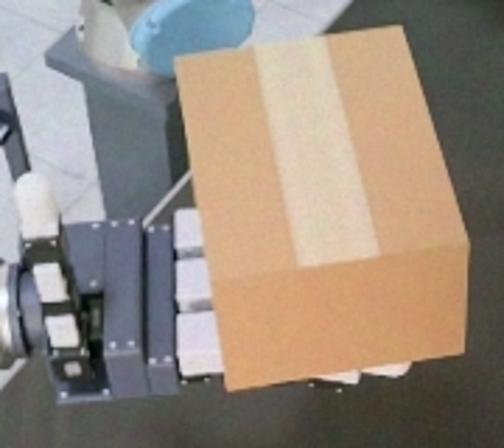

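Emit:
execute_actions(
  actions=[
    [[0,0,0,0,0,0,0.754,0,0.576,0.696,0.754,0,0.576,0.696,0.754,0,0.576,0.696,0.714,0.678,0.226,0.168,0.4,-0.6,0,0,0,0,0,0,0.73,0.3,0.57,0.696,0.73,0.25,0.68,0.696,0.73,0.0,0.57,0.696,-0.571,0.678,0.226,0.168,0.4,-0.9]],
    [[0,0,0,0,0,0,0.754,0,0.576,0.696,0.754,0,0.576,0.696,0.754,0,0.576,0.696,0.714,0.678,0.226,0.168,0.4,-0.6,0,0,0,0,0,0,0.73,0.3,0.57,0.696,0.73,0.0,0.68,0.696,0.73,0.0,0.57,0.696,-0.571,0.678,0.226,0.168,0.4,-0.9]],
    [[0,0,0,0,0,0,0.754,0,0.576,0.696,0.754,0,0.576,0.696,0.754,0,0.576,0.696,0.714,0.678,0.226,0.168,0.4,-0.6,0,0,0,0,0,0,0.73,0.3,0.57,0.696,0.73,0.0,0.57,0.696,0.73,0.0,0.57,0.696,-0.571,0.678,0.226,0.168,0.4,-0.92]],
    [[0,0,0,0,0,0,0.754,0,0.576,0.696,0.754,0,0.576,0.696,0.754,0,0.576,0.696,0.714,0.678,0.226,0.168,0.4,-0.6,0,0,0,0,0,0,0.73,0.3,0.68,0.696,0.73,0.0,0.57,0.696,0.73,0.0,0.57,0.696,-0.571,0.678,0.226,0.168,0.4,-0.9]],
    [[0,0,0,0,0,0,0.754,0,0.576,0.696,0.754,0,0.576,0.696,0.754,0,0.576,0.696,0.714,0.678,0.226,0.168,0.4,-0.6,0,0,0,0,0,0,0.73,0.12,0.68,0.696,0.73,0.0,0.57,0.696,0.73,0.0,0.57,0.696,-0.571,0.678,0.226,0.168,0.4,-0.9]],
    [[0,0,0,0,0,0,0.754,0,0.576,0.696,0.754,0,0.576,0.696,0.754,0,0.576,0.696,0.714,0.678,0.226,0.168,0.4,-0.6,0,0,0,0,0,0,0.73,0.12,0.57,0.696,0.73,0.0,0.57,0.696,0.73,0.0,0.57,0.696,-0.571,0.678,0.226,0.168,0.4,-0.92]],
  ],
  cameras=["cam_high","cam_right_wrist"],
)

Scene clock: 1150.73 s.
left_arm: end_effector_position=(+0.2976, +0.7208, +0.2327) hand_goal=(+0.754, +0.000, +0.576, +0.696, +0.754, +0.000, +0.576, +0.696, +0.754, +0.000, +0.576, +0.696, +0.714, +0.678, +0.226, +0.168) hand_measured=(+0.754, +0.000, +0.576, +0.696, +0.754, +0.000, +0.576, +0.696, +0.754, +0.000, +0.576, +0.696, +0.714, +0.678, +0.224, +0.168) hand_current_ma=(-4, +0, +3, +0, -4, +0, +3, +0, -4, +0, +3, +0, +1, -3, -14, -2) hand_state=(goal, goal, goal, goal, goal, goal, goal, goal, goal, goal, goal, goal, goal, goal, goal, goal) hand_current_limit=0.40 hand_speed=-0.60 end_effector_quat_wxyz=(-0.007, -0.300, +0.954, +0.001) | right_arm: end_effector_position=(+0.4578, -0.0597, +0.4169) hand_goal=(+0.730, +0.120, +0.570, +0.696, +0.730, +0.000, +0.570, +0.696, +0.730, +0.000, +0.570, +0.696, -0.570, +0.678, +0.226, +0.168) hand_measured=(+0.752, +0.122, +0.584, +0.696, +0.750, +0.002, +0.584, +0.696, +0.752, +0.000, +0.580, +0.700, -0.572, +0.676, +0.224, +0.166) hand_current_ma=(+30, +1, +13, +0, +26, +1, +12, +0, +26, +0, +9, +2, -1, -1, -1, -1) hand_state=(blocked, goal, goal, goal, blocked, goal, goal, goal, blocked, goal, goal, goal, goal, goal, goal, goal) hand_current_limit=0.40 hand_speed=-0.92 end_effector_quat_wxyz=(+0.342, +0.302, +0.625, +0.634)
Joint positions: left_arm=[4.077 -1.389 -2.058 -1.276 1.581 -1.25] | right_arm=[0.358 -1.179 2.189 -4.19 -1.328 -0.035]
Joint torques (N m): left_arm=[5.28 20.94 28.47 3.43 2.16 -1.99] | right_arm=[1.64 -30.73 -12.74 -2.66 -0.87 -0.96]
Wrist force (N): left_arm=[0.1 0.2 0.8] | right_arm=[0.4 0.3 -0.4]
Wrist torque (N m): left_arm=[-0.04 -0.02 -0.01] | right_arm=[0.14 -0.04 0.00]
Wrist force, peak (N): left_arm=[0.2 0.2 1.2] | right_arm=[0.4 0.8 -0.4]
Hand target: left_arm +0.2976, +0.7208, +0.2327; -0.007, -0.300, +0.954, +0.001 | right_arm +0.4578, -0.0597, +0.4169; +0.342, +0.302, +0.625, +0.634
Off the commanded pose: left_arm 0.000 m, 0 deg | right_arm 0.000 m, 0 deg.
Step readings (end_effector_position of left_arm | right_arm):
0: (+0.2976, +0.7208, +0.2327) | (+0.4578, -0.0597, +0.4169)
1: (+0.2976, +0.7208, +0.2327) | (+0.4578, -0.0597, +0.4169)
2: (+0.2976, +0.7208, +0.2327) | (+0.4578, -0.0597, +0.4169)
4: (+0.2976, +0.7208, +0.2327) | (+0.4578, -0.0597, +0.4169)
8: (+0.2976, +0.7208, +0.2327) | (+0.4578, -0.0597, +0.4169)
15: (+0.2976, +0.7208, +0.2327) | (+0.4578, -0.0597, +0.4169)
16: (+0.2976, +0.7208, +0.2327) | (+0.4578, -0.0597, +0.4169)
17: (+0.2976, +0.7208, +0.2327) | (+0.4578, -0.0597, +0.4169)
19: (+0.2976, +0.7208, +0.2327) | (+0.4578, -0.0597, +0.4169)
23: (+0.2976, +0.7208, +0.2327) | (+0.4578, -0.0597, +0.4169)
30: (+0.2976, +0.7208, +0.2327) | (+0.4578, -0.0597, +0.4169)
31: (+0.2976, +0.7208, +0.2327) | (+0.4578, -0.0597, +0.4169)
32: (+0.2976, +0.7208, +0.2327) | (+0.4578, -0.0597, +0.4169)
34: (+0.2976, +0.7208, +0.2327) | (+0.4578, -0.0597, +0.4169)
38: (+0.2976, +0.7208, +0.2327) | (+0.4578, -0.0597, +0.4169)
45: (+0.2976, +0.7208, +0.2327) | (+0.4578, -0.0597, +0.4169)
46: (+0.2976, +0.7208, +0.2327) | (+0.4578, -0.0597, +0.4169)
47: (+0.2976, +0.7208, +0.2327) | (+0.4578, -0.0597, +0.4169)
49: (+0.2976, +0.7208, +0.2327) | (+0.4578, -0.0597, +0.4169)
53: (+0.2976, +0.7208, +0.2327) | (+0.4578, -0.0597, +0.4169)
60: (+0.2976, +0.7208, +0.2327) | (+0.4578, -0.0597, +0.4169)
61: (+0.2976, +0.7208, +0.2327) | (+0.4578, -0.0597, +0.4169)
62: (+0.2976, +0.7208, +0.2327) | (+0.4578, -0.0597, +0.4169)
64: (+0.2976, +0.7208, +0.2327) | (+0.4578, -0.0597, +0.4169)
68: (+0.2976, +0.7208, +0.2327) | (+0.4578, -0.0597, +0.4169)
75: (+0.2976, +0.7208, +0.2327) | (+0.4578, -0.0597, +0.4169)
76: (+0.2976, +0.7208, +0.2327) | (+0.4578, -0.0597, +0.4169)
77: (+0.2976, +0.7208, +0.2327) | (+0.4578, -0.0597, +0.4169)
79: (+0.2976, +0.7208, +0.2327) | (+0.4578, -0.0597, +0.4169)
83: (+0.2976, +0.7208, +0.2327) | (+0.4578, -0.0597, +0.4169)
90: (+0.2976, +0.7208, +0.2327) | (+0.4578, -0.0597, +0.4169)
Images, in order (width x height): cam_high 504x504, cam_right_wrist 672x504.

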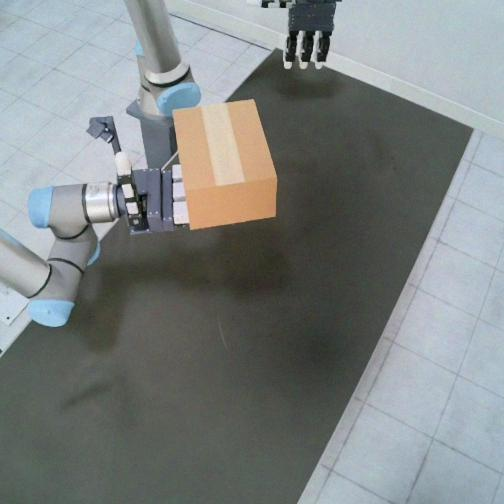

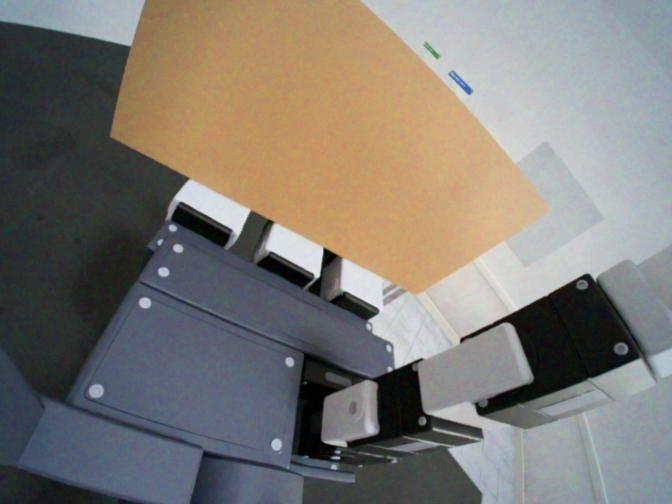

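Emit:
execute_actions(
  actions=[
    [[0,0,0,0,0,0,0.754,0,0.576,0.696,0.754,0,0.576,0.696,0.754,0,0.576,0.696,0.714,0.678,0.226,0.168,0.4,-0.6,0,0,0,0,0,0,0.79,0.12,0.47,0.515,0.79,0.0,0.47,0.515,0.79,0.0,0.47,0.515,-0.571,0.678,0.226,0.168,0.4,-0.92]],
    [[0,0,0,0,0,0,0.754,0,0.576,0.696,0.754,0,0.576,0.696,0.754,0,0.576,0.696,0.714,0.678,0.226,0.168,0.4,-0.6,0,0,0,0,0,0,0.855,0.12,0.37,0.334,0.855,0.0,0.37,0.334,0.855,0.0,0.37,0.334,-0.571,0.678,0.226,0.168,0.4,-0.92]],
    [[0,0,0,0,0,0,0.754,0,0.576,0.696,0.754,0,0.576,0.696,0.754,0,0.576,0.696,0.714,0.678,0.226,0.168,0.4,-0.6,0,0,0,0,0,0,0.92,0.12,0.27,0.152,0.92,0.0,0.27,0.152,0.92,0.0,0.27,0.152,-0.571,0.678,0.226,0.168,0.4,-0.92]],
    [[0,0,0,0,0,0,0.754,0,0.576,0.696,0.754,0,0.576,0.696,0.754,0,0.576,0.696,0.714,0.678,0.226,0.168,0.4,-0.6,0,0,0,0,0,0,0.97,0.12,0.168,-0.029,0.97,0.0,0.168,-0.029,0.97,0.0,0.168,-0.029,-0.571,0.678,0.226,0.168,0.4,-0.92]],
    [[0,0,0,0,0,0,0.754,0,0.576,0.696,0.754,0,0.576,0.696,0.754,0,0.576,0.696,0.714,0.678,0.226,0.168,0.4,-0.6,0,0,0,0,0,0,0.97,0.12,0.168,-0.029,0.97,0.0,0.168,-0.029,0.97,0.0,0.168,-0.029,-0.571,0.678,0.226,0.168,0.4,-0.92]],
  ],
  cameras=["cam_high","cam_right_wrist"],
)

Emit:
zoom_image(
  camera="cam_high",
  region=[110, 90, 290, 250],
)

Scene clock: 1173.23 s.
left_arm: end_effector_position=(+0.2976, +0.7208, +0.2327) hand_goal=(+0.754, +0.000, +0.576, +0.696, +0.754, +0.000, +0.576, +0.696, +0.754, +0.000, +0.576, +0.696, +0.714, +0.678, +0.226, +0.168) hand_measured=(+0.754, +0.000, +0.576, +0.696, +0.754, +0.000, +0.576, +0.696, +0.754, +0.000, +0.576, +0.696, +0.714, +0.678, +0.224, +0.168) hand_current_ma=(-4, +0, +3, +0, -4, +0, +3, +0, -4, +0, +3, +0, +1, -3, -14, -2) hand_state=(goal, goal, goal, goal, goal, goal, goal, goal, goal, goal, goal, goal, goal, goal, goal, goal) hand_current_limit=0.40 hand_speed=-0.60 end_effector_quat_wxyz=(-0.007, -0.300, +0.954, +0.001) | right_arm: end_effector_position=(+0.4578, -0.0597, +0.4169) hand_goal=(+0.970, +0.120, +0.168, -0.028, +0.970, +0.000, +0.168, -0.028, +0.970, +0.000, +0.168, -0.028, -0.570, +0.678, +0.226, +0.168) hand_measured=(+0.986, +0.124, +0.180, -0.024, +0.982, -0.002, +0.182, -0.024, +0.982, +0.000, +0.182, -0.022, -0.572, +0.676, +0.224, +0.166) hand_current_ma=(+16, +1, +9, +2, +12, +0, +12, +2, +12, +0, +13, +4, -1, -1, -1, -1) hand_state=(goal, goal, goal, goal, goal, goal, goal, goal, goal, goal, goal, goal, goal, goal, goal, goal) hand_current_limit=0.40 hand_speed=-0.92 end_effector_quat_wxyz=(+0.342, +0.302, +0.625, +0.634)
Joint positions: left_arm=[4.077 -1.389 -2.058 -1.276 1.581 -1.25] | right_arm=[0.358 -1.179 2.189 -4.19 -1.328 -0.035]
Joint torques (N m): left_arm=[5.86 20.95 28.75 3.45 2.16 -1.86] | right_arm=[0.78 -30.09 -13.8 -2.94 -0.52 -1.13]
Wrist force (N): left_arm=[-0.1 0.1 0.8] | right_arm=[0.4 0.2 -0.2]
Wrist torque (N m): left_arm=[-0.05 0.00 -0.03] | right_arm=[0.00 -0.05 -0.01]
Wrist force, peak (N): left_arm=[0.1 0.2 1.2] | right_arm=[0.7 0.5 -0.4]
Hand target: left_arm +0.2976, +0.7208, +0.2327; -0.007, -0.300, +0.954, +0.001 | right_arm +0.4578, -0.0597, +0.4169; +0.342, +0.302, +0.625, +0.634
Off the commanded pose: left_arm 0.000 m, 0 deg | right_arm 0.000 m, 0 deg.
Step readings (end_effector_position of left_arm | right_arm):
0: (+0.2976, +0.7208, +0.2327) | (+0.4578, -0.0597, +0.4169)
1: (+0.2976, +0.7208, +0.2327) | (+0.4578, -0.0597, +0.4169)
2: (+0.2976, +0.7208, +0.2327) | (+0.4578, -0.0597, +0.4169)
4: (+0.2976, +0.7208, +0.2327) | (+0.4578, -0.0597, +0.4169)
8: (+0.2976, +0.7208, +0.2327) | (+0.4578, -0.0597, +0.4169)
15: (+0.2976, +0.7208, +0.2327) | (+0.4578, -0.0597, +0.4169)
16: (+0.2976, +0.7208, +0.2327) | (+0.4578, -0.0597, +0.4169)
17: (+0.2976, +0.7208, +0.2327) | (+0.4578, -0.0597, +0.4169)
19: (+0.2976, +0.7208, +0.2327) | (+0.4578, -0.0597, +0.4169)
23: (+0.2976, +0.7208, +0.2327) | (+0.4578, -0.0597, +0.4169)
30: (+0.2976, +0.7208, +0.2327) | (+0.4578, -0.0597, +0.4169)
31: (+0.2976, +0.7208, +0.2327) | (+0.4578, -0.0597, +0.4169)
32: (+0.2976, +0.7208, +0.2327) | (+0.4578, -0.0597, +0.4169)
34: (+0.2976, +0.7208, +0.2327) | (+0.4578, -0.0597, +0.4169)
38: (+0.2976, +0.7208, +0.2327) | (+0.4578, -0.0597, +0.4169)
45: (+0.2976, +0.7208, +0.2327) | (+0.4578, -0.0597, +0.4169)
46: (+0.2976, +0.7208, +0.2327) | (+0.4578, -0.0597, +0.4169)
47: (+0.2976, +0.7208, +0.2327) | (+0.4578, -0.0597, +0.4169)
49: (+0.2976, +0.7208, +0.2327) | (+0.4578, -0.0597, +0.4169)
53: (+0.2976, +0.7208, +0.2327) | (+0.4578, -0.0597, +0.4169)
60: (+0.2976, +0.7208, +0.2327) | (+0.4578, -0.0597, +0.4169)
61: (+0.2976, +0.7208, +0.2327) | (+0.4578, -0.0597, +0.4169)
62: (+0.2976, +0.7208, +0.2327) | (+0.4578, -0.0597, +0.4169)
64: (+0.2976, +0.7208, +0.2327) | (+0.4578, -0.0597, +0.4169)
68: (+0.2976, +0.7208, +0.2327) | (+0.4578, -0.0597, +0.4169)
75: (+0.2976, +0.7208, +0.2327) | (+0.4578, -0.0597, +0.4169)
Images, in order (width x height): cam_high 504x504, cam_right_wrist 672x504.

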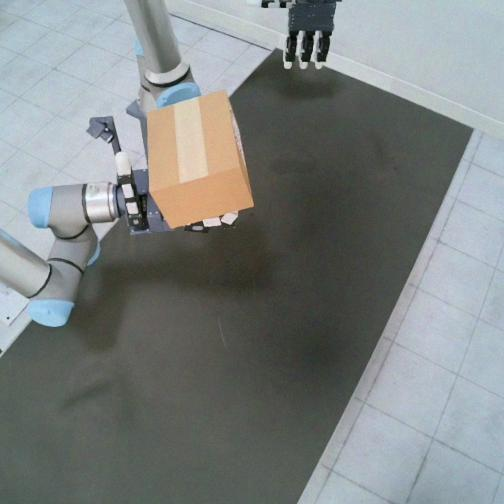

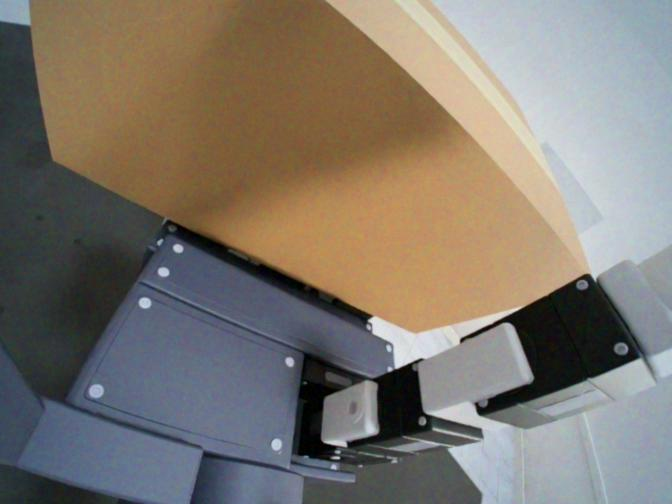

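Scaled by 2.800.

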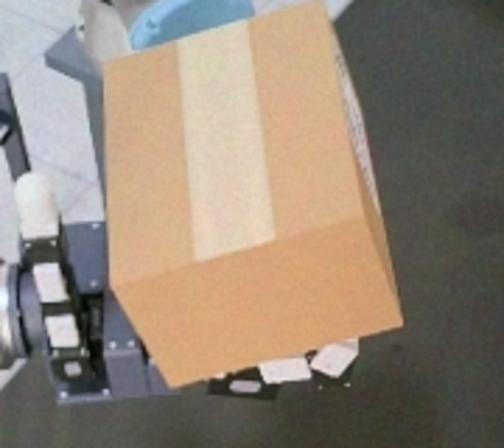

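Emit:
execute_actions(
  actions=[
    [[0,0,0,0,0,0,0.754,0,0.576,0.696,0.754,0,0.576,0.696,0.754,0,0.576,0.696,0.714,0.678,0.226,0.168,0.4,-0.6,0,0,0,0,0,0,0.86,0.12,0.206,0.017,0.86,0.0,0.206,0.017,0.86,0.0,0.206,0.017,-0.571,0.678,0.226,0.168,0.4,-0.93]],
    [[0,0,0,0,0,0,0.754,0,0.576,0.696,0.754,0,0.576,0.696,0.754,0,0.576,0.696,0.714,0.678,0.226,0.168,0.4,-0.6,0,0,0,0,0,0,0.74,0.12,0.244,0.062,0.74,0.0,0.244,0.062,0.74,0.0,0.244,0.062,-0.571,0.678,0.226,0.168,0.4,-0.93]],
    [[0,0,0,0,0,0,0.754,0,0.576,0.696,0.754,0,0.576,0.696,0.754,0,0.576,0.696,0.714,0.678,0.226,0.168,0.4,-0.6,0,0,0,0,0,0,0.74,0.12,0.244,0.062,0.74,0.0,0.244,0.062,0.74,0.0,0.244,0.062,-0.571,0.678,0.226,0.168,0.4,-0.93]],
  ],
  cameras=["cam_high","cam_right_wrist"],
)

Emit:
zoom_image(
  camera="cam_high",
  region=[80, 70, 290, 250],
)

Scene clock: 1318.93 s.
left_arm: end_effector_position=(+0.2976, +0.7208, +0.2327) hand_goal=(+0.754, +0.000, +0.576, +0.696, +0.754, +0.000, +0.576, +0.696, +0.754, +0.000, +0.576, +0.696, +0.714, +0.678, +0.226, +0.168) hand_measured=(+0.754, +0.000, +0.576, +0.696, +0.754, +0.000, +0.576, +0.696, +0.754, +0.000, +0.576, +0.696, +0.714, +0.678, +0.224, +0.168) hand_current_ma=(-4, +0, +3, +0, -4, +0, +3, +0, -4, +0, +3, +0, +1, -3, -14, -2) hand_state=(goal, goal, goal, goal, goal, goal, goal, goal, goal, goal, goal, goal, goal, goal, goal, goal) hand_current_limit=0.40 hand_speed=-0.60 end_effector_quat_wxyz=(-0.007, -0.300, +0.954, +0.001) | right_arm: end_effector_position=(+0.4578, -0.0597, +0.4169) hand_goal=(+0.740, +0.120, +0.244, +0.062, +0.740, +0.000, +0.244, +0.062, +0.740, +0.000, +0.244, +0.062, -0.570, +0.678, +0.226, +0.168) hand_measured=(+0.768, +0.122, +0.246, +0.060, +0.766, -0.002, +0.246, +0.060, +0.766, +0.000, +0.246, +0.060, -0.572, +0.676, +0.224, +0.166) hand_current_ma=(+40, +1, +0, -1, +36, +0, +0, -1, +36, +0, +1, -1, -1, -1, -1, -1) hand_state=(blocked, goal, goal, goal, blocked, goal, goal, goal, blocked, goal, goal, goal, goal, goal, goal, goal) hand_current_limit=0.40 hand_speed=-0.93 end_effector_quat_wxyz=(+0.342, +0.302, +0.625, +0.634)
Joint positions: left_arm=[4.077 -1.389 -2.058 -1.276 1.581 -1.25] | right_arm=[0.358 -1.179 2.189 -4.19 -1.328 -0.035]
Joint torques (N m): left_arm=[5.63 19.91 27.88 2.99 2.2 -1.95] | right_arm=[6.15 -29.9 -11.81 -2.61 -0.37 -2.27]
Wrist force (N): left_arm=[0.1 0.1 1.0] | right_arm=[0.3 0.2 -0.3]
Wrist torque (N m): left_arm=[-0.07 -0.02 -0.01] | right_arm=[-0.01 -0.04 -0.03]
Wrist force, peak (N): left_arm=[0.3 0.3 1.2] | right_arm=[0.7 0.5 -0.5]
Hand target: left_arm +0.2976, +0.7208, +0.2327; -0.007, -0.300, +0.954, +0.001 | right_arm +0.4578, -0.0597, +0.4169; +0.342, +0.302, +0.625, +0.634
Off the commanded pose: left_arm 0.000 m, 0 deg | right_arm 0.000 m, 0 deg.
Step readings (end_effector_position of left_arm | right_arm):
0: (+0.2976, +0.7208, +0.2327) | (+0.4578, -0.0597, +0.4169)
1: (+0.2976, +0.7208, +0.2327) | (+0.4578, -0.0597, +0.4169)
2: (+0.2976, +0.7208, +0.2327) | (+0.4578, -0.0597, +0.4169)
4: (+0.2976, +0.7208, +0.2327) | (+0.4578, -0.0597, +0.4169)
8: (+0.2976, +0.7208, +0.2327) | (+0.4578, -0.0597, +0.4169)
15: (+0.2976, +0.7208, +0.2327) | (+0.4578, -0.0597, +0.4169)
16: (+0.2976, +0.7208, +0.2327) | (+0.4578, -0.0597, +0.4169)
17: (+0.2976, +0.7208, +0.2327) | (+0.4578, -0.0597, +0.4169)
19: (+0.2976, +0.7208, +0.2327) | (+0.4578, -0.0597, +0.4169)
23: (+0.2976, +0.7208, +0.2327) | (+0.4578, -0.0597, +0.4169)
30: (+0.2976, +0.7208, +0.2327) | (+0.4578, -0.0597, +0.4169)
31: (+0.2976, +0.7208, +0.2327) | (+0.4578, -0.0597, +0.4169)
32: (+0.2976, +0.7208, +0.2327) | (+0.4578, -0.0597, +0.4169)
34: (+0.2976, +0.7208, +0.2327) | (+0.4578, -0.0597, +0.4169)
38: (+0.2976, +0.7208, +0.2327) | (+0.4578, -0.0597, +0.4169)
45: (+0.2976, +0.7208, +0.2327) | (+0.4578, -0.0597, +0.4169)
Images, in order (width x height): cam_high 504x504, cam_right_wrist 672x504.

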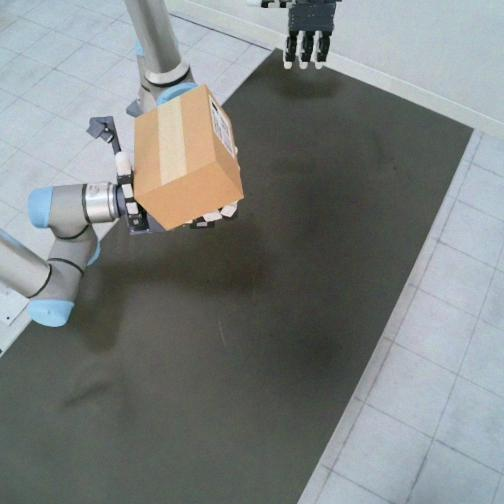

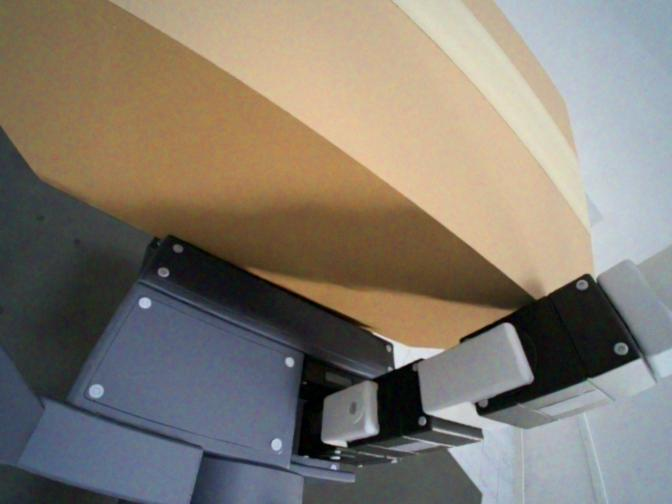

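Scaled by 2.400.

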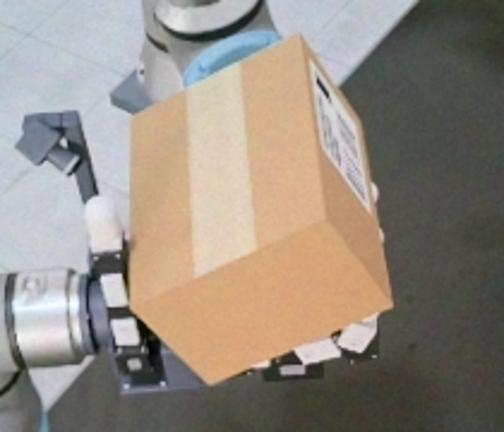

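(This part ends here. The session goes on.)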